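# Seat three sleeves on separate pins, coloured band down

## Task

Three sleeves will be delivered. Place each on a different pin with its coloured band at the bottom, and press it fully down until it sits on the table. A sleeve that lands on a pin's rim and slides down from there may not count as placed.

## Robot and tools

Robot: two arms, left_arm (carrying a left hand) and right_arm (carrying a right hand). Each hand has six motors. Calibrated bases in the scene frame: left_arm at (-0.054, +0.525, 0) m, right_arm at (-0.006, -0.473, 0) m, both almost unrotated. A camera stand sits behind the arms. Six reference images can be viewed with show_instructions (no arguments, moves nothing).

Scene frame: origin at table height, halfway between the nominal bases; +x out over the table, +z up, +y toward left_arm. Results give each hand point's end_effector_position (m), end_effector_quat_wxyz and velocities in this frame; these may be off by a few cm.

Hand point: fixed to the palm, 0.15 m out from the wrist flange along the fingers and 0.05 m in front of the palm. Its +z runs along straight fingers, +y out of the palm, +x across the palm away from the thumb on the right hand (toward the thumb on the left hand). Finger centre lines sit 0.06 m behind the point (-y) and reach 0.06-0.07 m past it along +z. A bracket on the little-finger side of the wrist can collide with things. With fingers level, the wrist may hang up to 0.11 m (palm down) or 0.23 m (palm up) below the point and strike the table first.

Row layout (28 numbers, all in [-1, 1], both arms always present): left dx, dy, dz, rx, ry, rz; left little, ring, middle, index, thumb_bend, thumb_turn, force_limit, speed; then the same 14 for the right arm. dx..rz are an offset, not a pose: measured from that arm's Hand target at the start of the action, along the Hand target's own axes. 1.0 equals 0.6 m of travel or 180 degrees; rx, ry, rz form a single rotation vector. All six zeros re-command the current Hand target. Finger motors: +1 open/straight, -1 curled; thumb_turn +1 beside the palm, -1 opposite the fingers. force_limit maps -1..+1 to about 0..10 N at the fingertip (0..15 N for the two thumb motors); speed rises from near zero at -1 to full at +0.48 and above. For a gentle grip close at speed -0.94 or lower. There is no 'no change' value: to keep a hand as it is, resend the eight hand numbers of its last executed row (before any row, use hand_measured plus hand_force_limit and hand_speed). With the thumb turned in front, the hand grips objects about 0.035-0.065 m thick.

execute_actions(actions, cameras): actions is a list of actions, each a table of up to 15 rows, one row per 1/30 s; a short table repeats its last row to fill the 15 steps. Every row counts from the action's start pose, so repeating an offset keeps moving. Each action takes 0.5 s. cameras: names from cam_head_left, cam_head_right, cam_high, cam_left_wrist, cam_right_wrist, or ["all"]; an empty actions list returns all images by default.

move(target, speed, blend, stop_force, zero, blocking, cameras): target is one 28-number row, or up to 15 rows, each an offset from the same starting Hand targets (not chained). Paths are straight, finish together, take 0.5-10 s, and do not avoid obstacles or the other arm. speed: m/s, 0.002-3.6, default 0.25 (turning up to twice that in rad/s), one value or one per target. blend: corner rounding in m for lists; 0 stops at each target. stop_force: 3-120 N, ends an arm's path when its wrist sensor feels that much push against its motion; unreliable for light or turning contacts; omit it when backing off something. zero (only with stop_force): true re-zeros moving arms first. blocking=false returns after 0.5 s while the move continues (not allowed with stop_force). The result adds a 'move:' line, e.g. done, off_target, moving, held, fault, plus limits such as paced or held. Avoid paths near an arm's own base.

wait(seconds 0-10, cameras): let time pass holding commands. stop(cameras): brake a running move. zoom_image(camera, region [x0, y0, x1, y1] pixels, at most 504x504): closer view of the newest image. zero_wrist_force(arm: left_arm or right_arm): tare the wrist sensor. finished_scene(scene=1): ends the scene irreversibly.

Reading results: Hand target is the last commanded pose after clipping (orientation limited to 32 degrees from the measured one per step); the hand point often stops short of it, and the next command re-requests it. hand_measured, hand_stopped_by (moving, target, force, stalled, fault) and hand_load_n list the six motors in row order; a lost grip shows as hand_load_n dropping near 0. Wrist force/torque are in the end-effector's axes, a push reading as force into the arm. Joint torques include gravity. Lines may be omitted when unchanged or within noise.

Avoid: dropping sleeves or releasing them while moving, anything leaving the table, hard impacts, pressing past firm contact (arms are stiff; contact force near 150 N or joint torque at its limit, wrist joints about 20 N m, freezes the arm for 10 s), overloading fingers, the arms touching each other, and overheating motors by holding stretched poses or pushing at unreachable targets (85 °C locks the arm for 30-60 s). Loose objects may occasionally be nudged by outside disturbances.

Each tool is called after "Call:" as name(argument=value, ...), one argument or row to a line, values as JSON.

Reference images:

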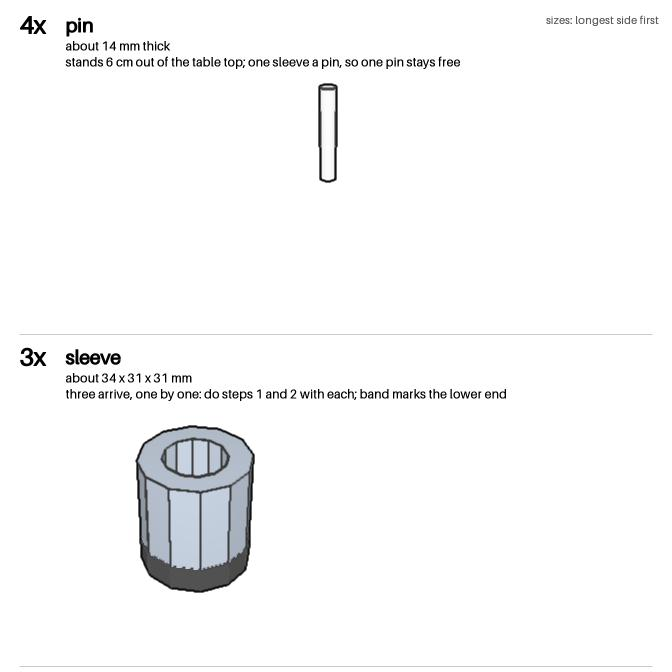

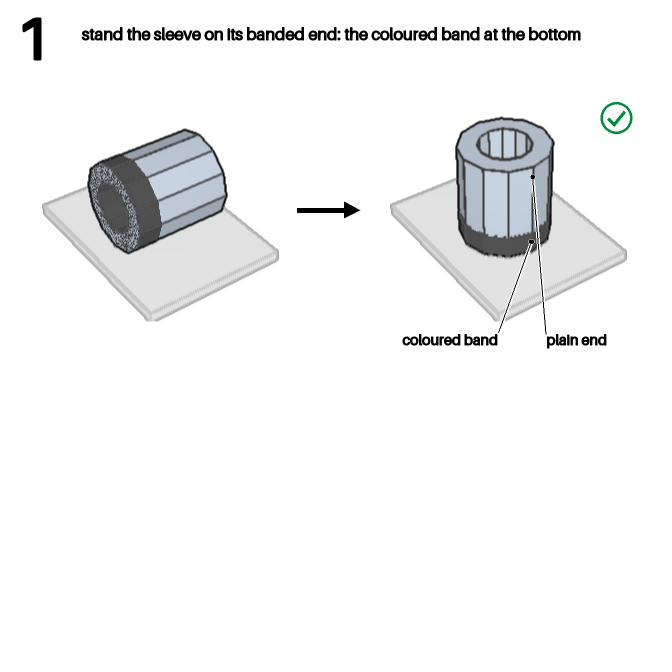

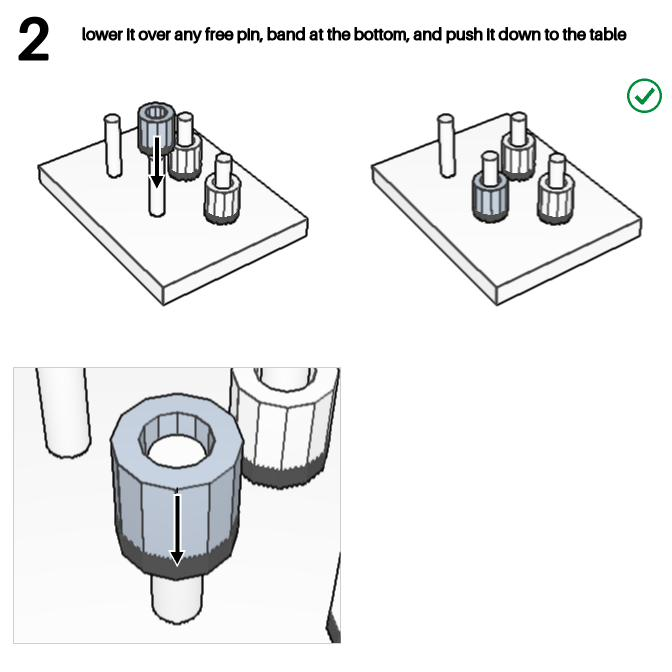

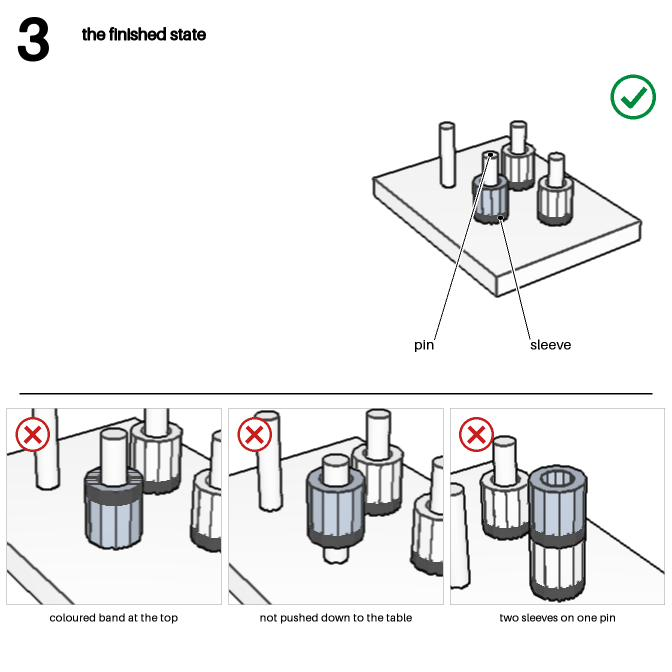

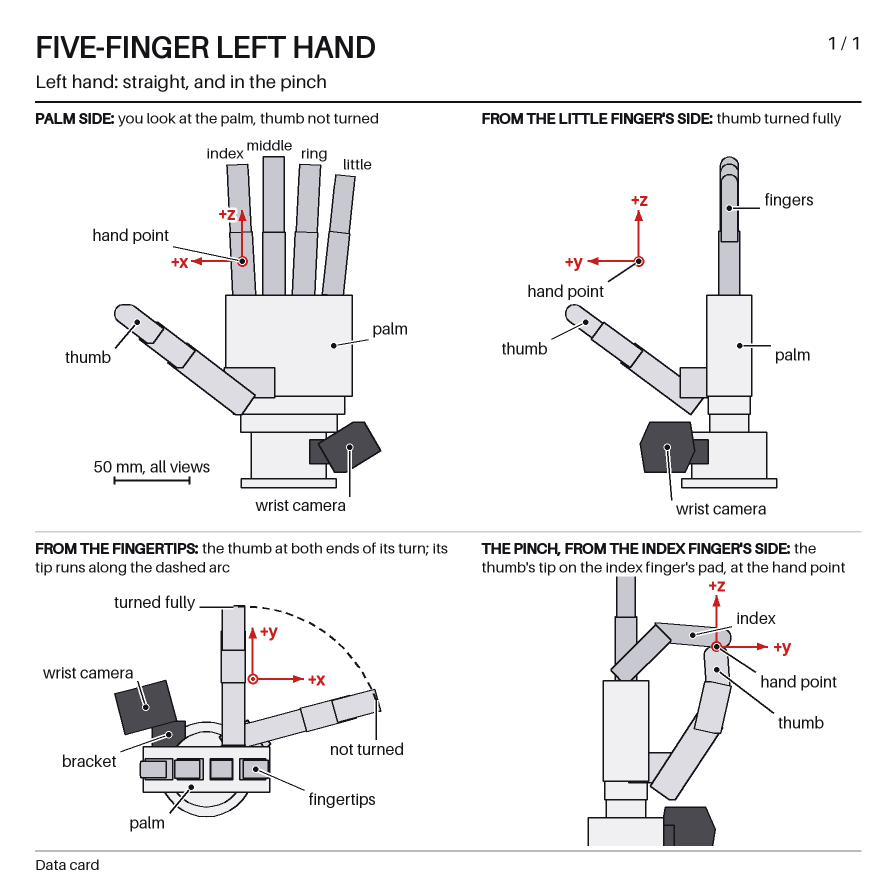

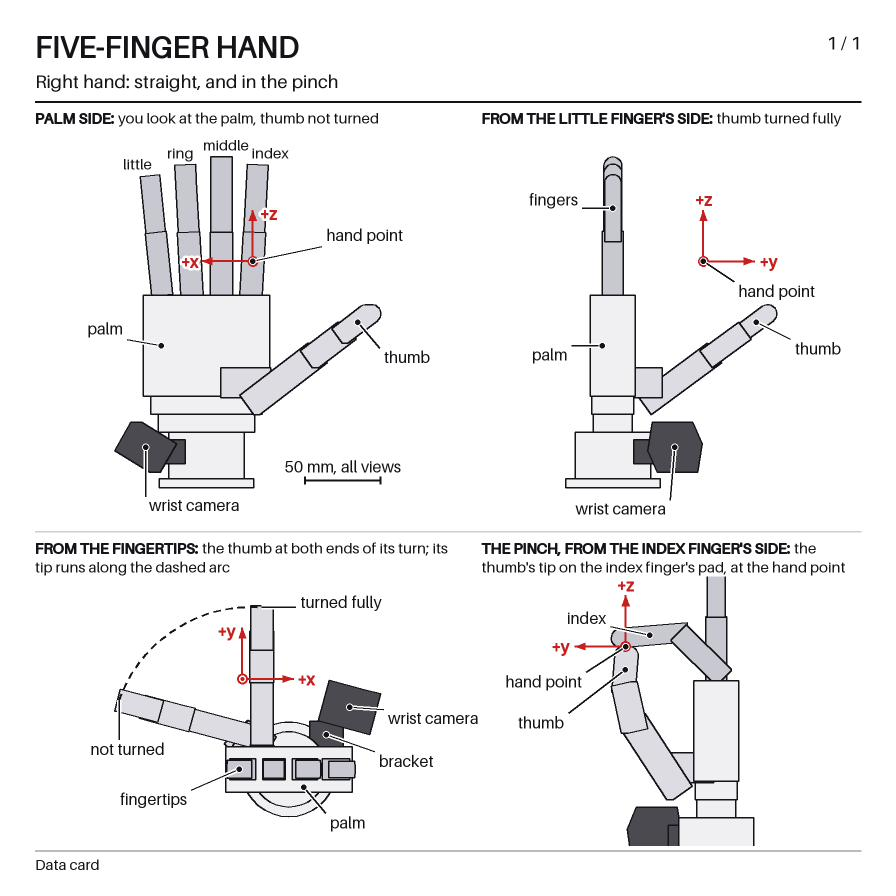

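## Session

Call:
execute_actions(
  actions=[],
)

Scene clock: 0.00 s.
left_arm: end_effector_position=(+0.4848, +0.2330, +0.1559) hand_measured=(+1.000, +1.000, +1.000, +1.000, +1.000, +1.000) hand_load_n=(-0.5, +0.0, +0.0, +0.0, +0.0, +0.0) hand_stopped_by=(target, target, target, target, target, target) hand_force_limit=0.00 hand_speed=-0.80 end_effector_quat_wxyz=(+0.191, +0.880, -0.241, +0.361) | right_arm: end_effector_position=(+0.1308, +0.1739, +0.1630) hand_measured=(+1.000, +1.000, +1.000, +1.000, +1.000, +1.000) hand_load_n=(+0.0, +0.0, +0.0, +0.0, +0.0, +0.0) hand_stopped_by=(target, target, target, target, target, target) hand_force_limit=0.00 hand_speed=-0.80 end_effector_quat_wxyz=(-0.417, +0.635, -0.387, +0.523)
Joint positions: left_arm=[3.195 -1.946 -1.751 2.78 -0.995 1.968] | right_arm=[1.493 -0.836 1.19 0.183 2.934 -2.964]
Joint velocities: within noise
Joint torques (N m): no reading
Motor temperatures (°C): left_arm=[28 33 38 44 33 34] | right_arm=[34 35 36 41 42 38]
Wrist force (N): no reading
Wrist torque (N m): no reading
Wrist force, peak (N): no reading
Hand target: left_arm +0.4848, +0.2330, +0.1559; +0.191, +0.880, -0.241, +0.361 | right_arm +0.1308, +0.1739, +0.1630; -0.417, +0.635, -0.387, +0.523

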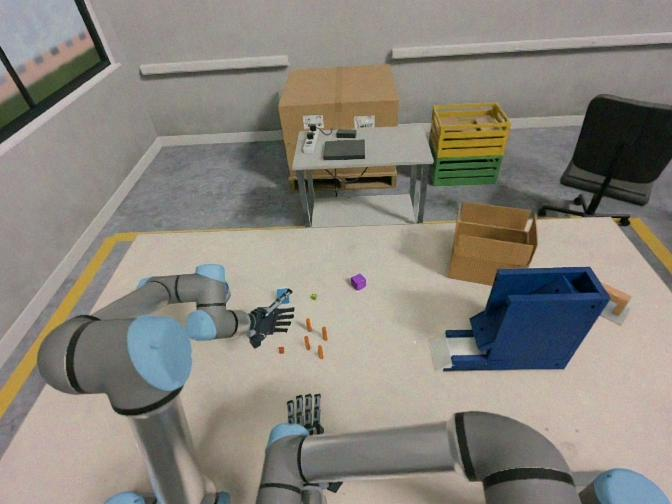

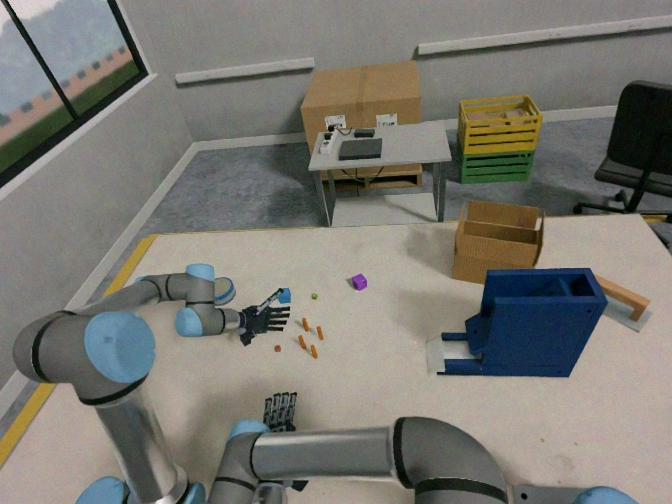

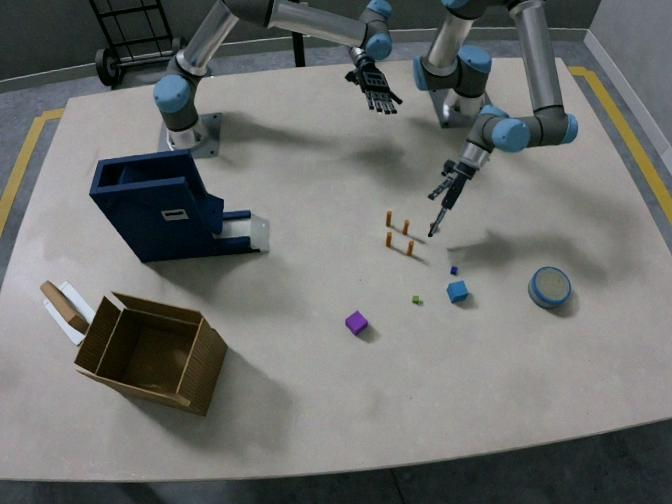

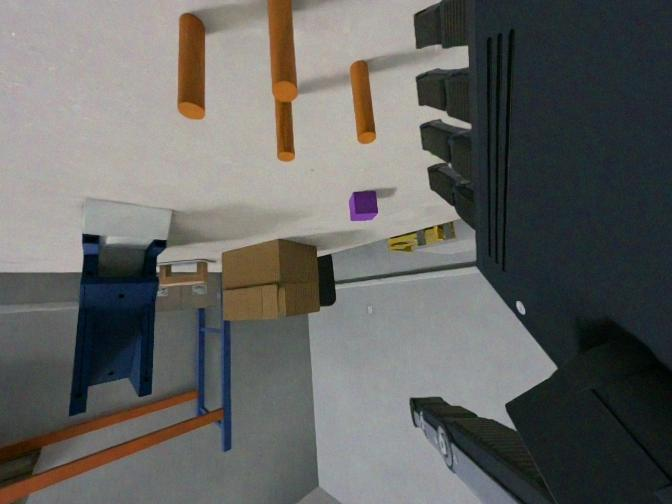

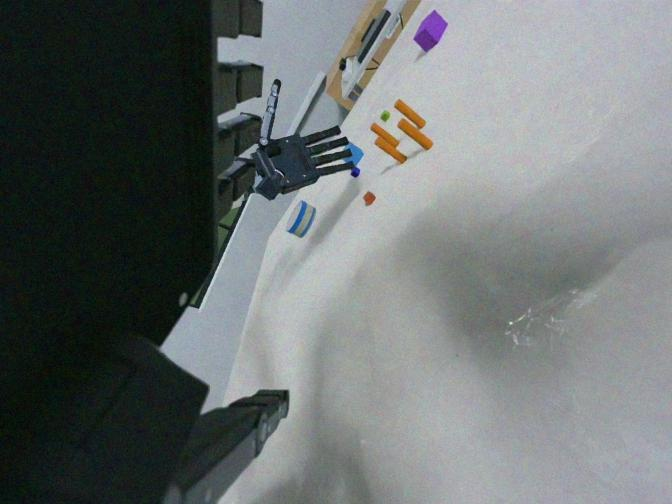

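Call:
zoom_image(
  camera="cam_high",
  region=[80, 130, 300, 295],
)

Call:
zoom_image(
  camera="cam_high",
  region=[340, 170, 500, 290],
)

Call:
zoom_image(
  camera="cam_head_right",
  region=[220, 260, 420, 410],
)

Call:
zoom_image(
  camera="cam_head_left",
  region=[410, 240, 640, 412],
)

Scaled by 2.291 from the camera's 672x504 image, which has a finer 960x720 frame.

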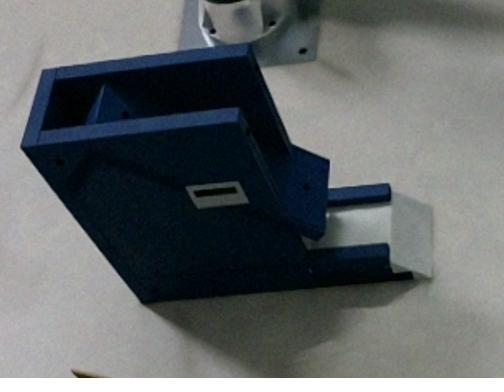

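Scaled by 3.150 from the camera's 672x504 image, which has a finer 960x720 frame.

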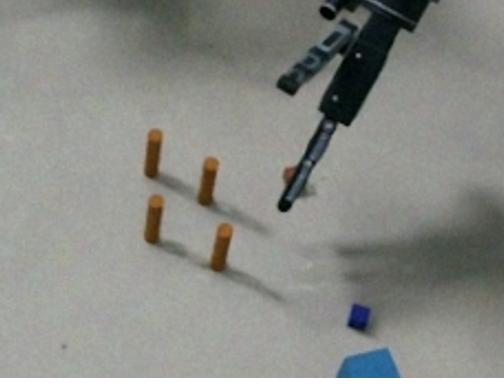

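Scaled by 2.520 from the camera's 672x504 image, which has a finer 960x720 frame.

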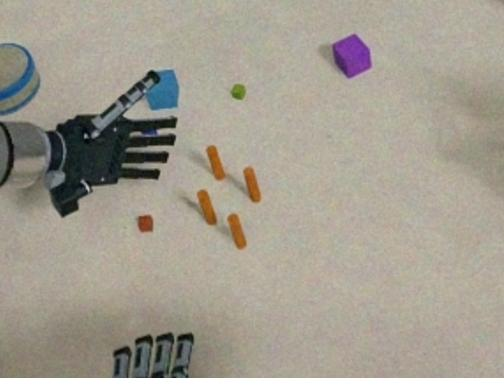

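Scaled by 2.191 from the camera's 672x504 image, which has a finer 960x720 frame.

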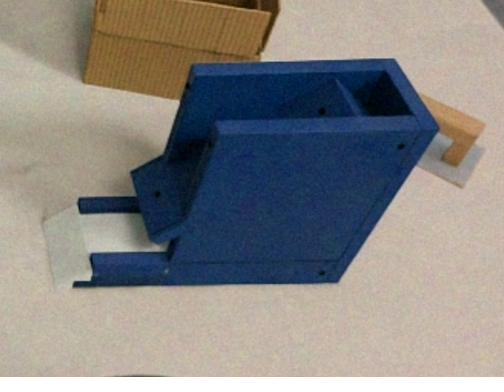

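Call:
wait(
  seconds=1,
  cameras=["all"],
)

Scene clock: 7.60 s.
left_arm: end_effector_position=(+0.4848, +0.2330, +0.1559) hand_measured=(+1.000, +1.000, +1.000, +1.000, +1.000, +1.000) hand_load_n=(+0.0, +0.0, +0.0, +0.0, +0.0, +0.0) hand_stopped_by=(target, target, target, target, target, target) hand_force_limit=0.00 hand_speed=-0.80 end_effector_quat_wxyz=(+0.191, +0.880, -0.241, +0.361) | right_arm: end_effector_position=(+0.1308, +0.1739, +0.1630) hand_measured=(+1.000, +1.000, +1.000, +1.000, +1.000, +1.000) hand_load_n=(+0.0, +0.0, +0.0, +0.0, +0.0, +0.0) hand_stopped_by=(target, target, target, target, target, target) hand_force_limit=0.00 hand_speed=-0.80 end_effector_quat_wxyz=(-0.417, +0.635, -0.387, +0.523)
Joint positions: left_arm=[3.195 -1.946 -1.751 2.78 -0.995 1.968] | right_arm=[1.493 -0.836 1.19 0.183 2.934 -2.964]
Joint torques (N m): left_arm=[0.1 44.94 21.27 -2.18 0.75 -0.07] | right_arm=[-0.32 -58.84 -22.24 1.5 1.31 0.02]
Wrist force (N): left_arm=[0.0 0.1 -0.3] | right_arm=[0.2 0.1 0.0]
Wrist torque (N m): left_arm=[0.03 -0.01 0.00] | right_arm=[0.02 -0.03 0.02]
Wrist force, peak (N): left_arm=[0.4 0.3 -0.2] | right_arm=[0.2 -0.1 -0.6]
Hand target: left_arm +0.4848, +0.2330, +0.1559; +0.191, +0.880, -0.241, +0.361 | right_arm +0.1308, +0.1739, +0.1630; -0.417, +0.635, -0.387, +0.523
wait: 1.00 s; at rest from the start

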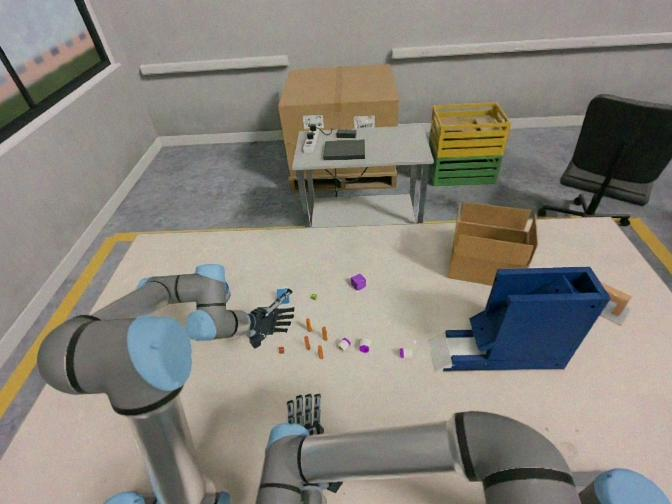

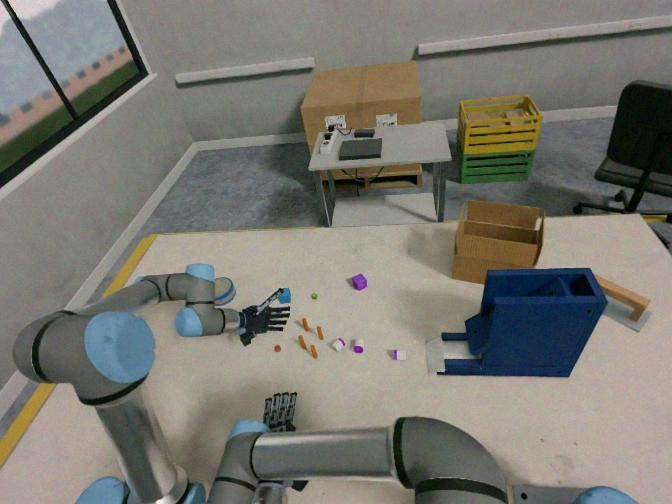

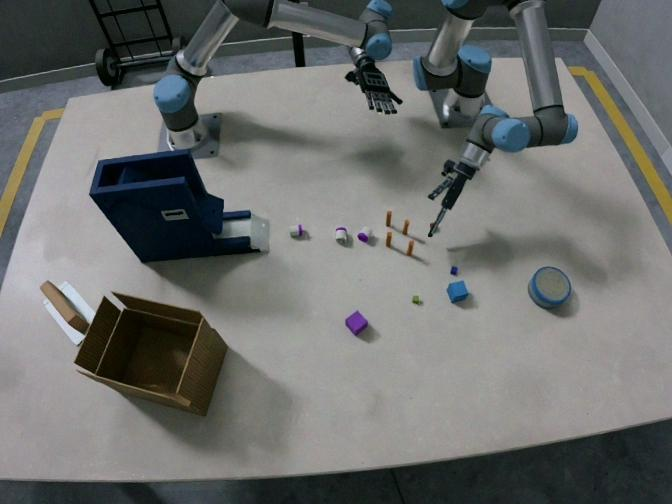

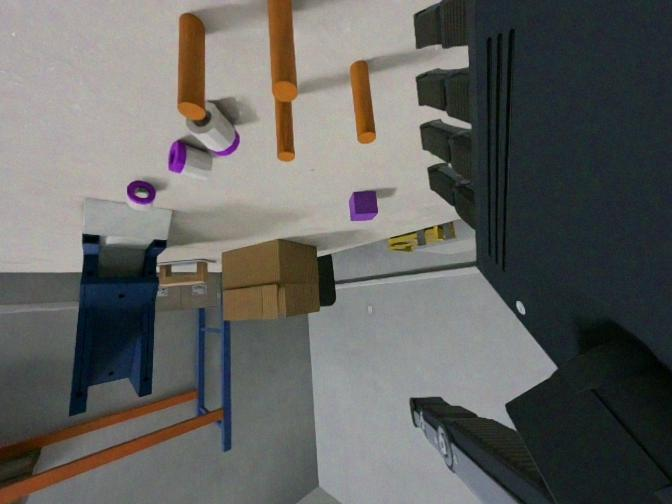

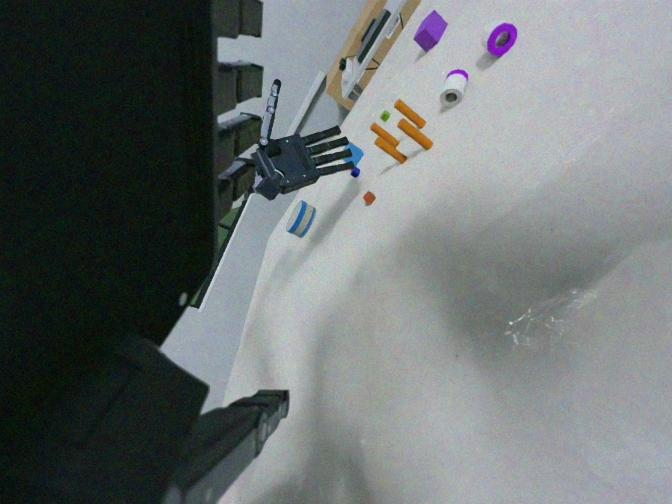

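Call:
zoom_image(
  camera="cam_high",
  region=[260, 190, 440, 290],
)

Call:
zoom_image(
  camera="cam_head_left",
  region=[260, 300, 440, 380],
)

Call:
zoom_image(
  camera="cam_head_right",
  region=[260, 300, 440, 380],
)

Call:
zoom_image(
  camera="cam_left_wrist",
  region=[100, 0, 400, 240],
)

Call:
zoom_image(
  camera="cam_right_wrist",
  region=[340, 0, 560, 220],
)

Scaled by 2.800 from the camera's 672x504 image, which has a finer 960x720 frame.

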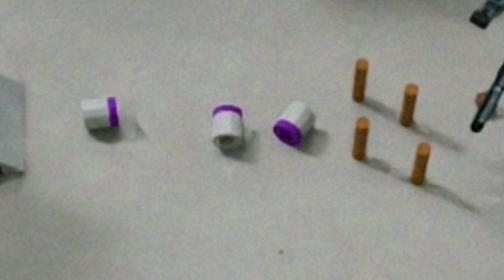

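Scaled by 2.800 from the camera's 672x504 image, which has a finer 960x720 frame.

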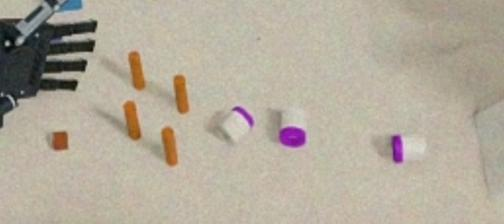

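Scaled by 2.800 from the camera's 672x504 image, which has a finer 960x720 frame.

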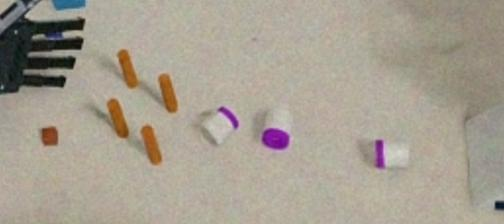

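Scaled by 1.680 from the camera's 672x504 image, which has a finer 960x720 frame.

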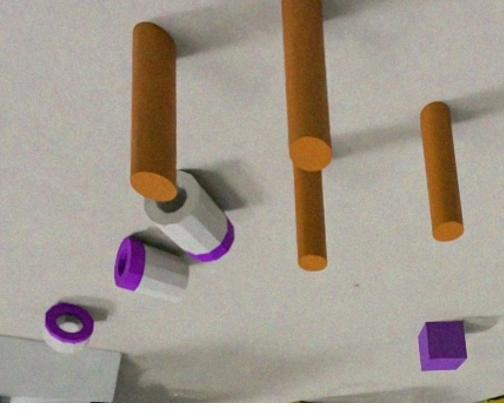

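Scaled by 2.291 from the camera's 672x504 image, which has a finer 960x720 frame.

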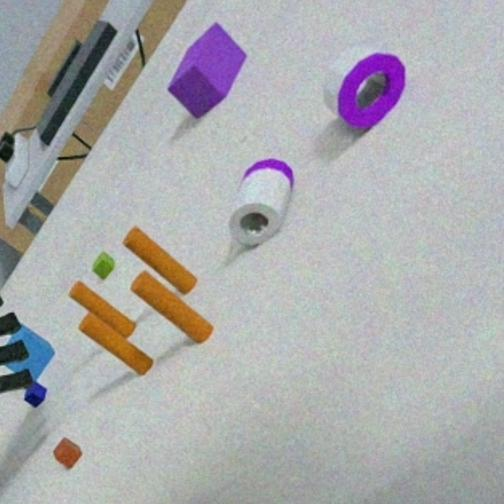

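Call:
move(
  target=[0,0,0,0,0,0,1,1,1,1,1,1,0.0,-0.8,0.529,0.0052,0.287,-0.160,0.0105,0.123,-1,-0.9,0.5,0.45,0.65,-1,-0.5,0.0],
  speed=0.3,
  cameras=["all"],
)

Scene clock: 97.97 s.
left_arm: end_effector_position=(+0.4848, +0.2330, +0.1559) hand_measured=(+1.000, +1.000, +1.000, +1.000, +1.000, +1.000) hand_load_n=(+0.0, +0.0, +0.0, +0.0, +0.0, +0.0) hand_stopped_by=(target, target, target, target, target, target) hand_force_limit=0.00 hand_speed=-0.80 end_effector_quat_wxyz=(+0.191, +0.880, -0.241, +0.361) | right_arm: end_effector_position=(+0.3496, -0.0998, +0.2503) hand_measured=(-1.000, -0.900, +0.500, +0.450, +0.650, -1.000) hand_load_n=(+0.0, +0.0, +0.0, +0.0, +0.0, +0.0) hand_stopped_by=(target, target, target, target, target, target) hand_force_limit=-0.50 hand_speed=0.00 end_effector_quat_wxyz=(-0.333, +0.624, -0.624, +0.332)
Joint positions: left_arm=[3.195 -1.946 -1.751 2.78 -0.995 1.968] | right_arm=[0.705 -1.465 1.648 0.552 2.157 -2.678]
Joint torques (N m): left_arm=[5.56 50.37 26.05 -4.36 2.36 -0.92] | right_arm=[-6.48 -31 -20.4 1.15 -0.74 0.49]
Wrist force (N): left_arm=[0.0 0.0 -0.4] | right_arm=[-0.5 0.2 -1.9]
Wrist torque (N m): left_arm=[0.02 -0.01 0.00] | right_arm=[0.25 -0.05 -0.01]
Wrist force, peak (N): left_arm=[0.4 -0.1 -0.5] | right_arm=[-2.6 1.5 -2.1]
Hand target: left_arm +0.4848, +0.2330, +0.1559; +0.191, +0.880, -0.241, +0.361 | right_arm +0.3496, -0.0999, +0.2503; -0.332, +0.624, -0.624, +0.332
Off the commanded pose: left_arm 0.000 m, 0 deg | right_arm 0.000 m, 0 deg.
move: done

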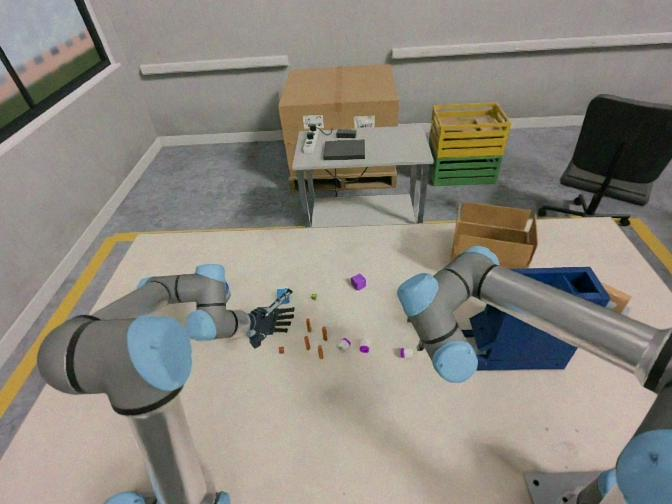

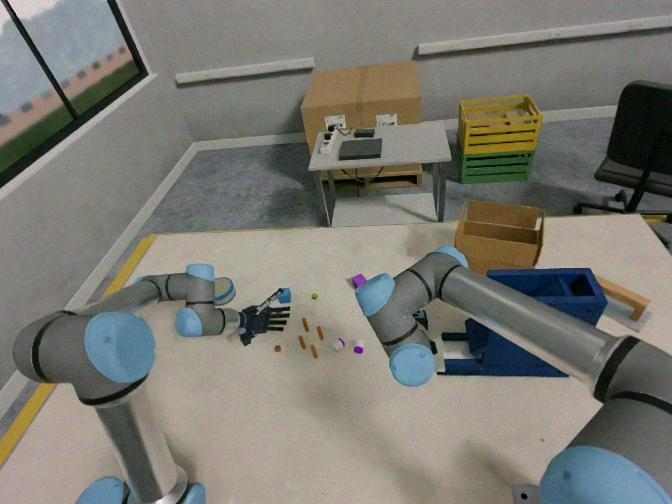

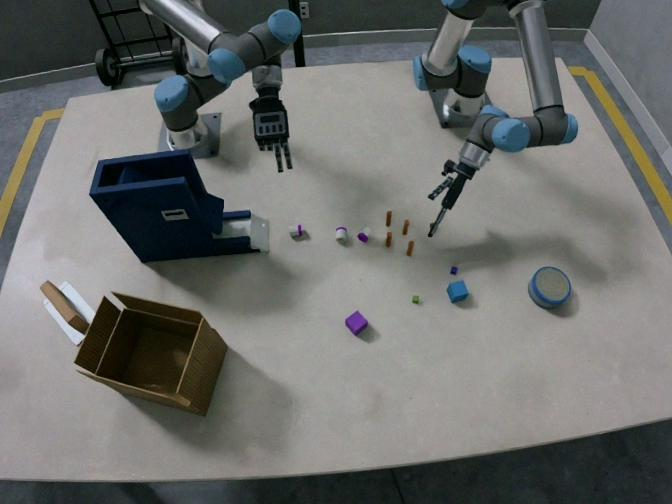

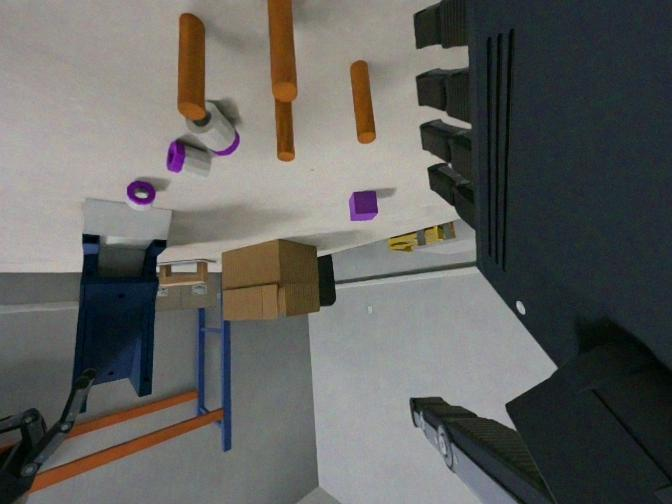

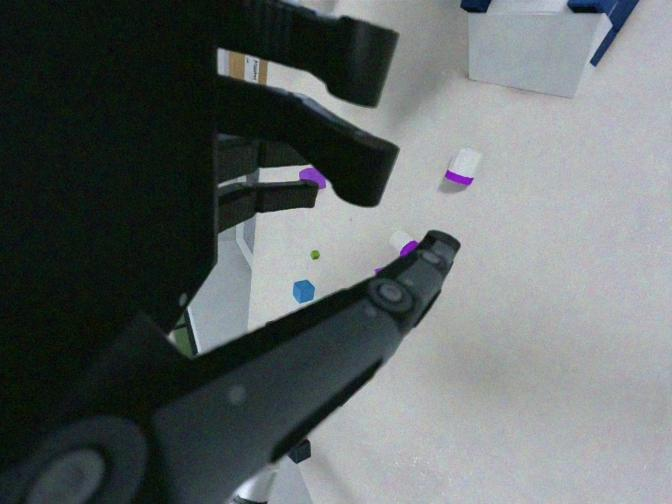

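Call:
zoom_image(
  camera="cam_right_wrist",
  region=[210, 100, 510, 325],
)

Call:
zoom_image(
  camera="cam_right_wrist",
  region=[220, 0, 640, 315],
)

Call:
zoom_image(
  camera="cam_high",
  region=[220, 40, 480, 290],
)

Scaled by 1.680 from the camera's 672x504 image, which has a finer 960x720 frame.

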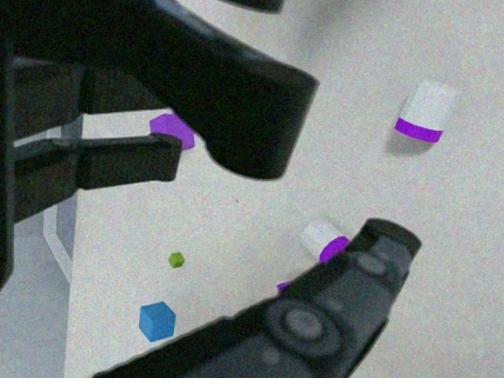

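Scaled by 1.200 from the camera's 672x504 image, which has a finer 960x720 frame.

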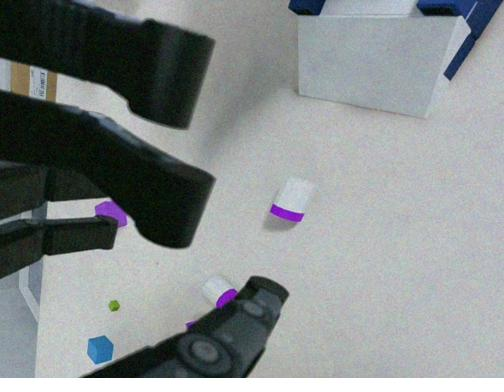

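Scaled by 1.938 from the camera's 672x504 image, which has a finer 960x720 frame.

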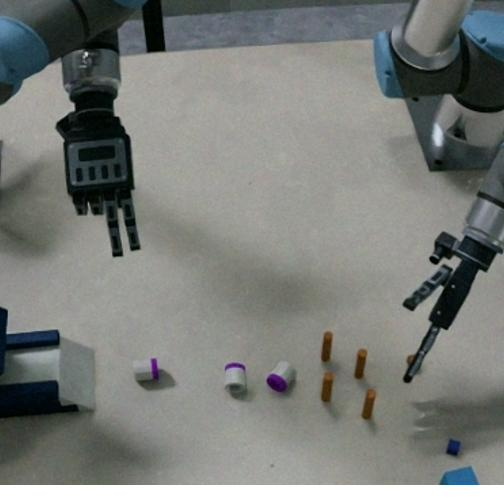

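Call:
move(
  target=[0,0,0,0,0,0,1,1,1,1,1,1,0.0,-0.8,-0.025,0.1517,0.1627,0,0,0,-1,-0.9,0.5,0.45,0.65,-1,-0.5,0.0],
  speed=0.25,
  cameras=["all"],
)

Call:
zoom_image(
  camera="cam_high",
  region=[240, 140, 440, 290],
)

Call:
zoom_image(
  camera="cam_right_wrist",
  region=[210, 0, 630, 315],
)

Scene clock: 123.80 s.
left_arm: end_effector_position=(+0.4848, +0.2330, +0.1559) hand_measured=(+1.000, +1.000, +1.000, +1.000, +1.000, +1.000) hand_load_n=(+0.0, +0.0, +0.0, +0.0, +0.0, +0.0) hand_stopped_by=(target, target, target, target, target, target) hand_force_limit=0.00 hand_speed=-0.80 end_effector_quat_wxyz=(+0.191, +0.880, -0.241, +0.361) | right_arm: end_effector_position=(+0.3797, -0.0849, +0.1203) hand_measured=(-1.000, -0.900, +0.500, +0.450, +0.650, -1.000) hand_load_n=(+0.0, +0.0, +0.0, +0.0, +0.0, +0.0) hand_stopped_by=(target, target, target, target, target, target) hand_force_limit=-0.50 hand_speed=0.00 end_effector_quat_wxyz=(-0.332, +0.624, -0.624, +0.332)
Joint positions: left_arm=[3.195 -1.946 -1.751 2.78 -0.995 1.968] | right_arm=[0.683 -1.298 1.796 0.227 2.14 -2.696]
Joint torques (N m): left_arm=[6.74 51.03 28.24 -4.78 2.65 -1.02] | right_arm=[7.3 -31.85 -24.99 -0.93 2.64 1.09]
Wrist force (N): left_arm=[-0.1 0.0 -0.2] | right_arm=[-0.8 0.2 -1.8]
Wrist torque (N m): left_arm=[0.00 0.00 0.00] | right_arm=[0.23 -0.01 -0.03]
Wrist force, peak (N): left_arm=[0.3 0.1 -0.4] | right_arm=[-0.5 -1.1 -3.4]
Hand target: left_arm +0.4848, +0.2330, +0.1559; +0.191, +0.880, -0.241, +0.361 | right_arm +0.3797, -0.0848, +0.1203; -0.332, +0.624, -0.624, +0.332
Off the commanded pose: left_arm 0.000 m, 0 deg | right_arm 0.000 m, 0 deg.
move: done

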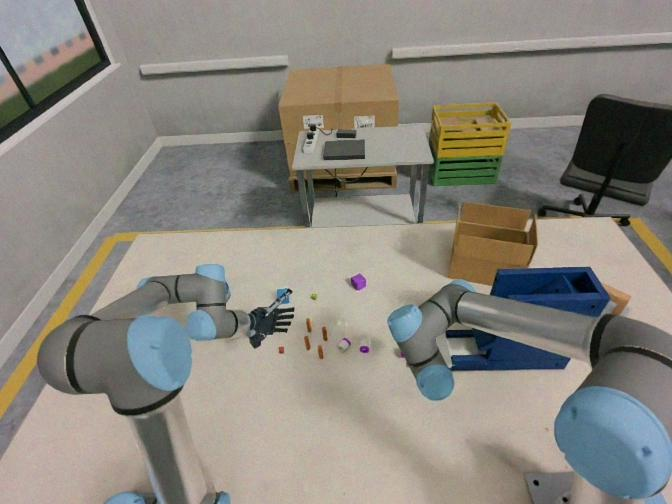

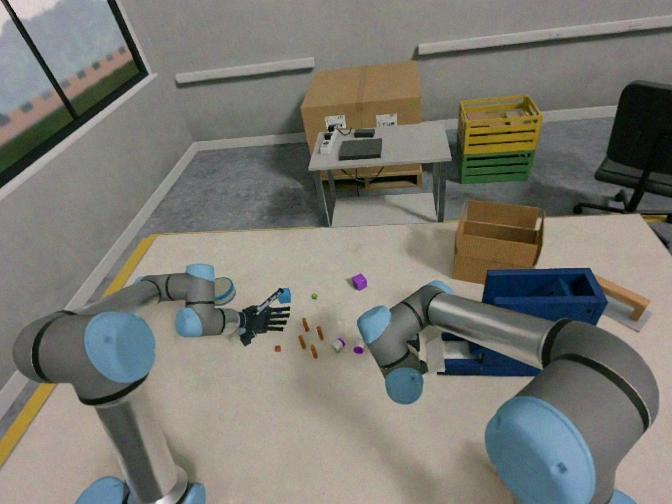

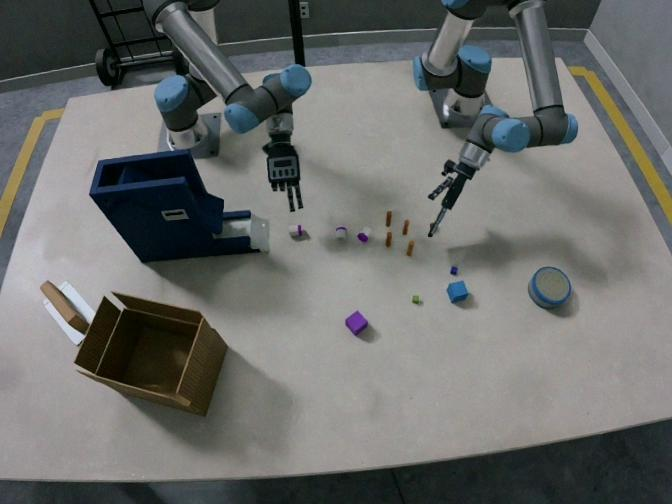

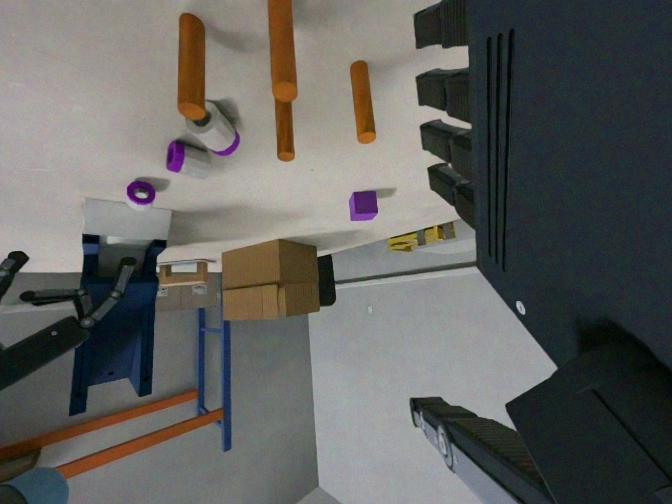

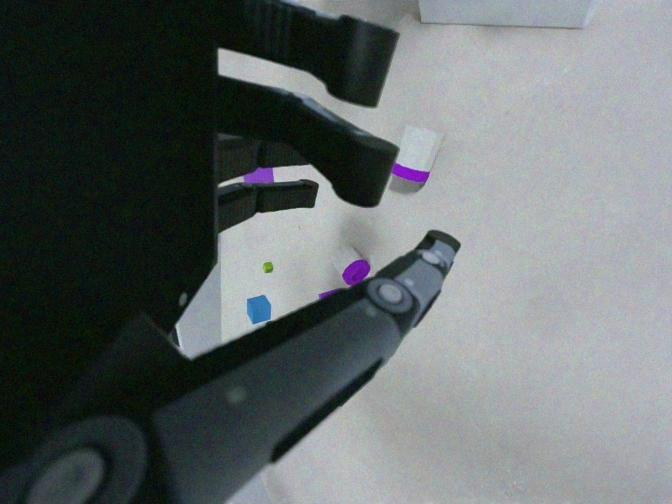

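Scaled by 2.520 from the camera's 672x504 image, which has a finer 960x720 frame.

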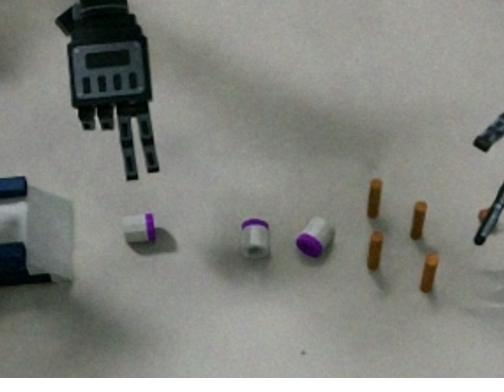

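Scaled by 1.200 from the camera's 672x504 image, which has a finer 960x720 frame.

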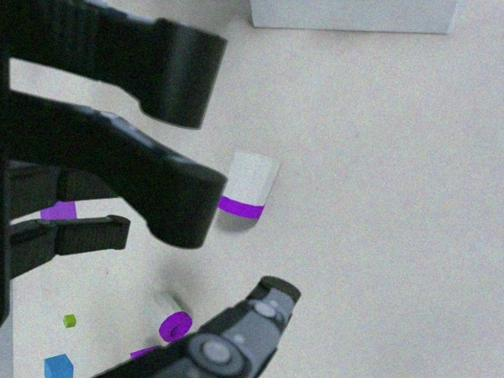

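Call:
move(
  target=[0,0,0,0,0,0,1,1,1,1,1,1,0.0,-0.8,0.0193,0.0255,0.1122,0.011,-0.0242,0.0373,-1,-0.9,0.5,0.45,0.45,-1,-0.5,0.0],
  speed=0.2,
  cameras=["all"],
)

Call:
zoom_image(
  camera="cam_high",
  region=[240, 150, 440, 290],
)

Call:
zoom_image(
  camera="cam_right_wrist",
  region=[210, 40, 530, 280],
)

Call:
zoom_image(
  camera="cam_left_wrist",
  region=[0, 100, 300, 325],
)

Scene clock: 163.27 s.
left_arm: end_effector_position=(+0.4848, +0.2330, +0.1559) hand_measured=(+1.000, +1.000, +1.000, +1.000, +1.000, +1.000) hand_load_n=(+0.0, +0.0, +0.0, +0.0, +0.0, +0.0) hand_stopped_by=(target, target, target, target, target, target) hand_force_limit=0.00 hand_speed=-0.80 end_effector_quat_wxyz=(+0.191, +0.880, -0.241, +0.361) | right_arm: end_effector_position=(+0.4270, -0.0964, +0.0699) hand_measured=(-1.000, -0.900, +0.500, +0.450, +0.450, -1.000) hand_load_n=(+0.0, +0.0, -0.5, +0.0, +0.0, +0.0) hand_stopped_by=(target, target, target, target, target, target) hand_force_limit=-0.50 hand_speed=0.00 end_effector_quat_wxyz=(+0.385, -0.593, +0.640, -0.299)
Joint positions: left_arm=[3.195 -1.946 -1.751 2.78 -0.995 1.968] | right_arm=[0.544 -1.259 1.91 -0.044 1.977 -2.71]
Joint torques (N m): left_arm=[9.92 50.29 28.49 -4.79 2.59 -0.79] | right_arm=[-6.18 -47.92 -22.84 -1.65 -1.68 1.12]
Wrist force (N): left_arm=[0.0 0.0 -0.1] | right_arm=[-1.0 0.6 -1.8]
Wrist torque (N m): left_arm=[0.01 -0.02 0.00] | right_arm=[0.27 -0.04 -0.05]
Wrist force, peak (N): left_arm=[0.2 -0.3 -0.4] | right_arm=[-0.9 -0.3 -3.2]
Hand target: left_arm +0.4848, +0.2330, +0.1559; +0.191, +0.880, -0.241, +0.361 | right_arm +0.4271, -0.0964, +0.0700; -0.386, +0.593, -0.640, +0.299
Off the commanded pose: left_arm 0.000 m, 0 deg | right_arm 0.000 m, 0 deg.
move: done

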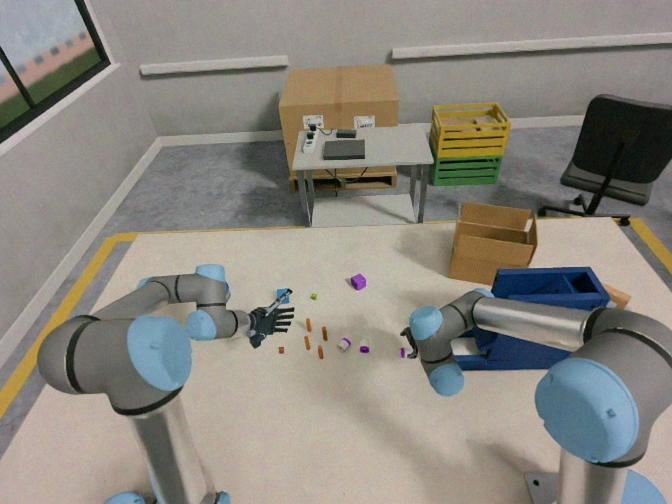

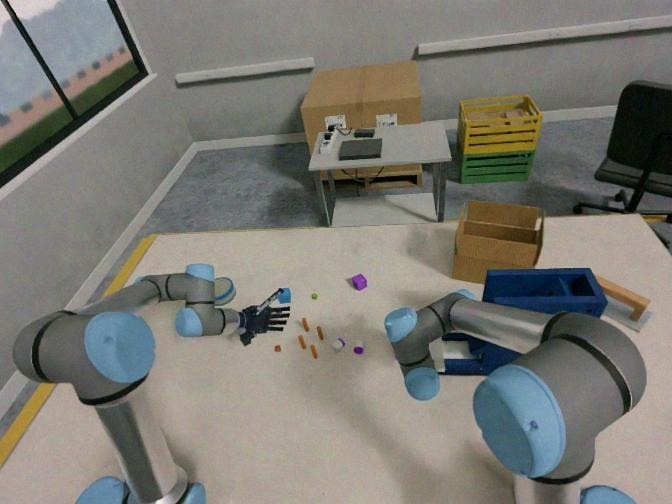

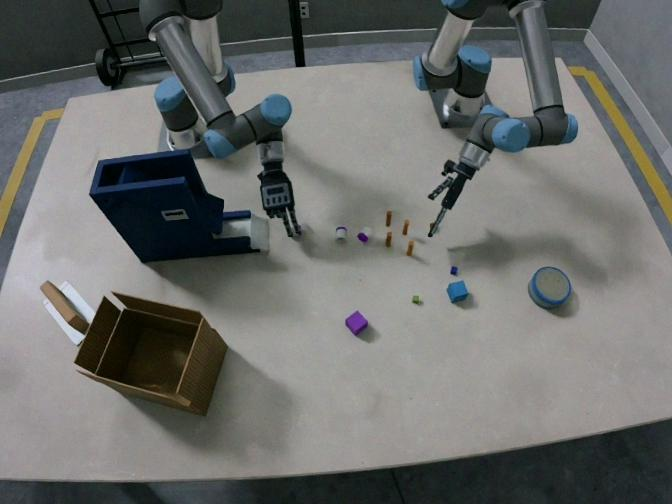

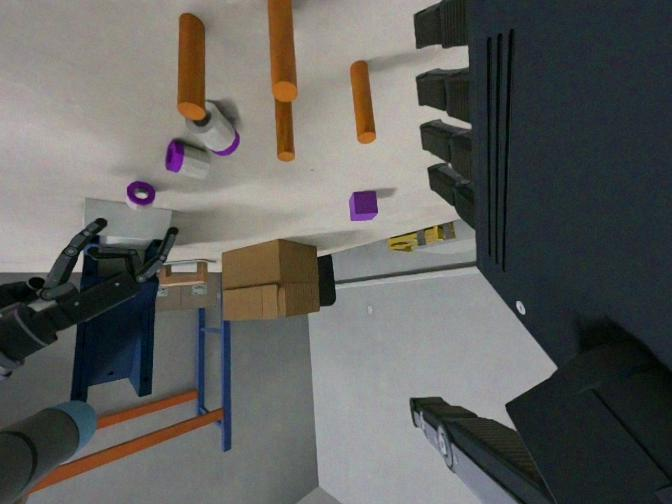

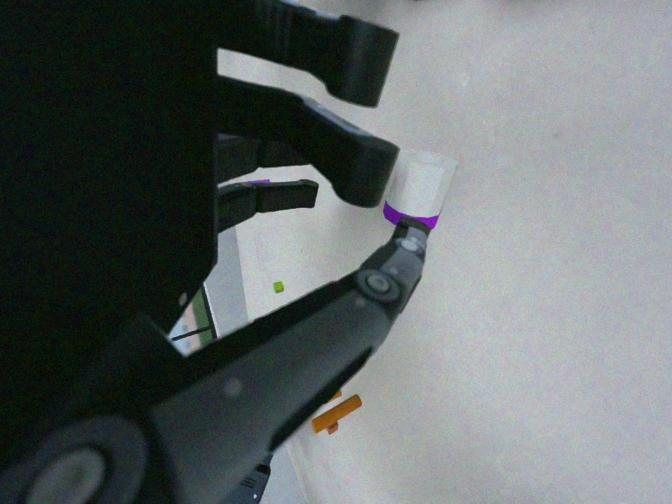

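Scaled by 2.520 from the camera's 672x504 image, which has a finer 960x720 frame.

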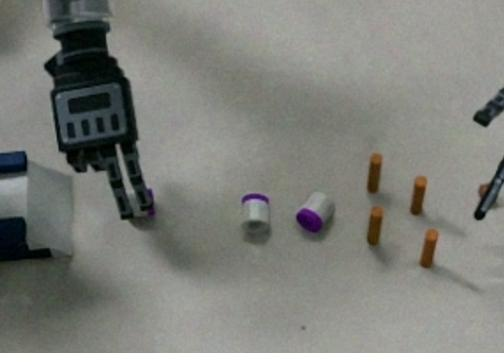

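Scaled by 1.575 from the camera's 672x504 image, which has a finer 960x720 frame.

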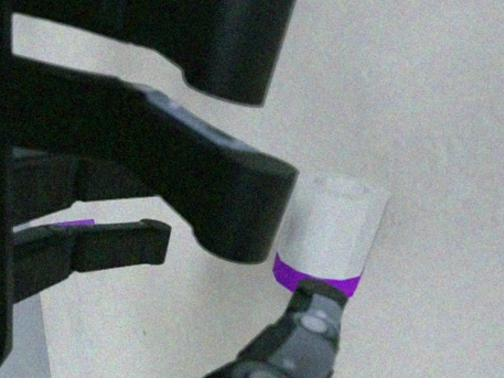

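Scaled by 1.680 from the camera's 672x504 image, which has a finer 960x720 frame.

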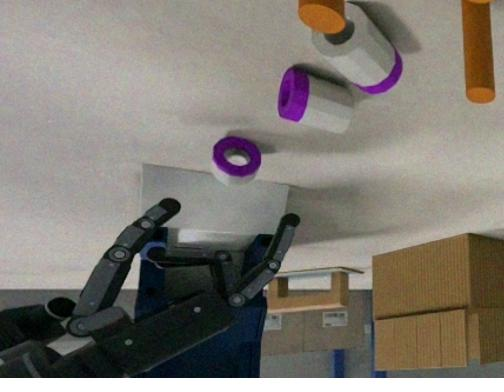

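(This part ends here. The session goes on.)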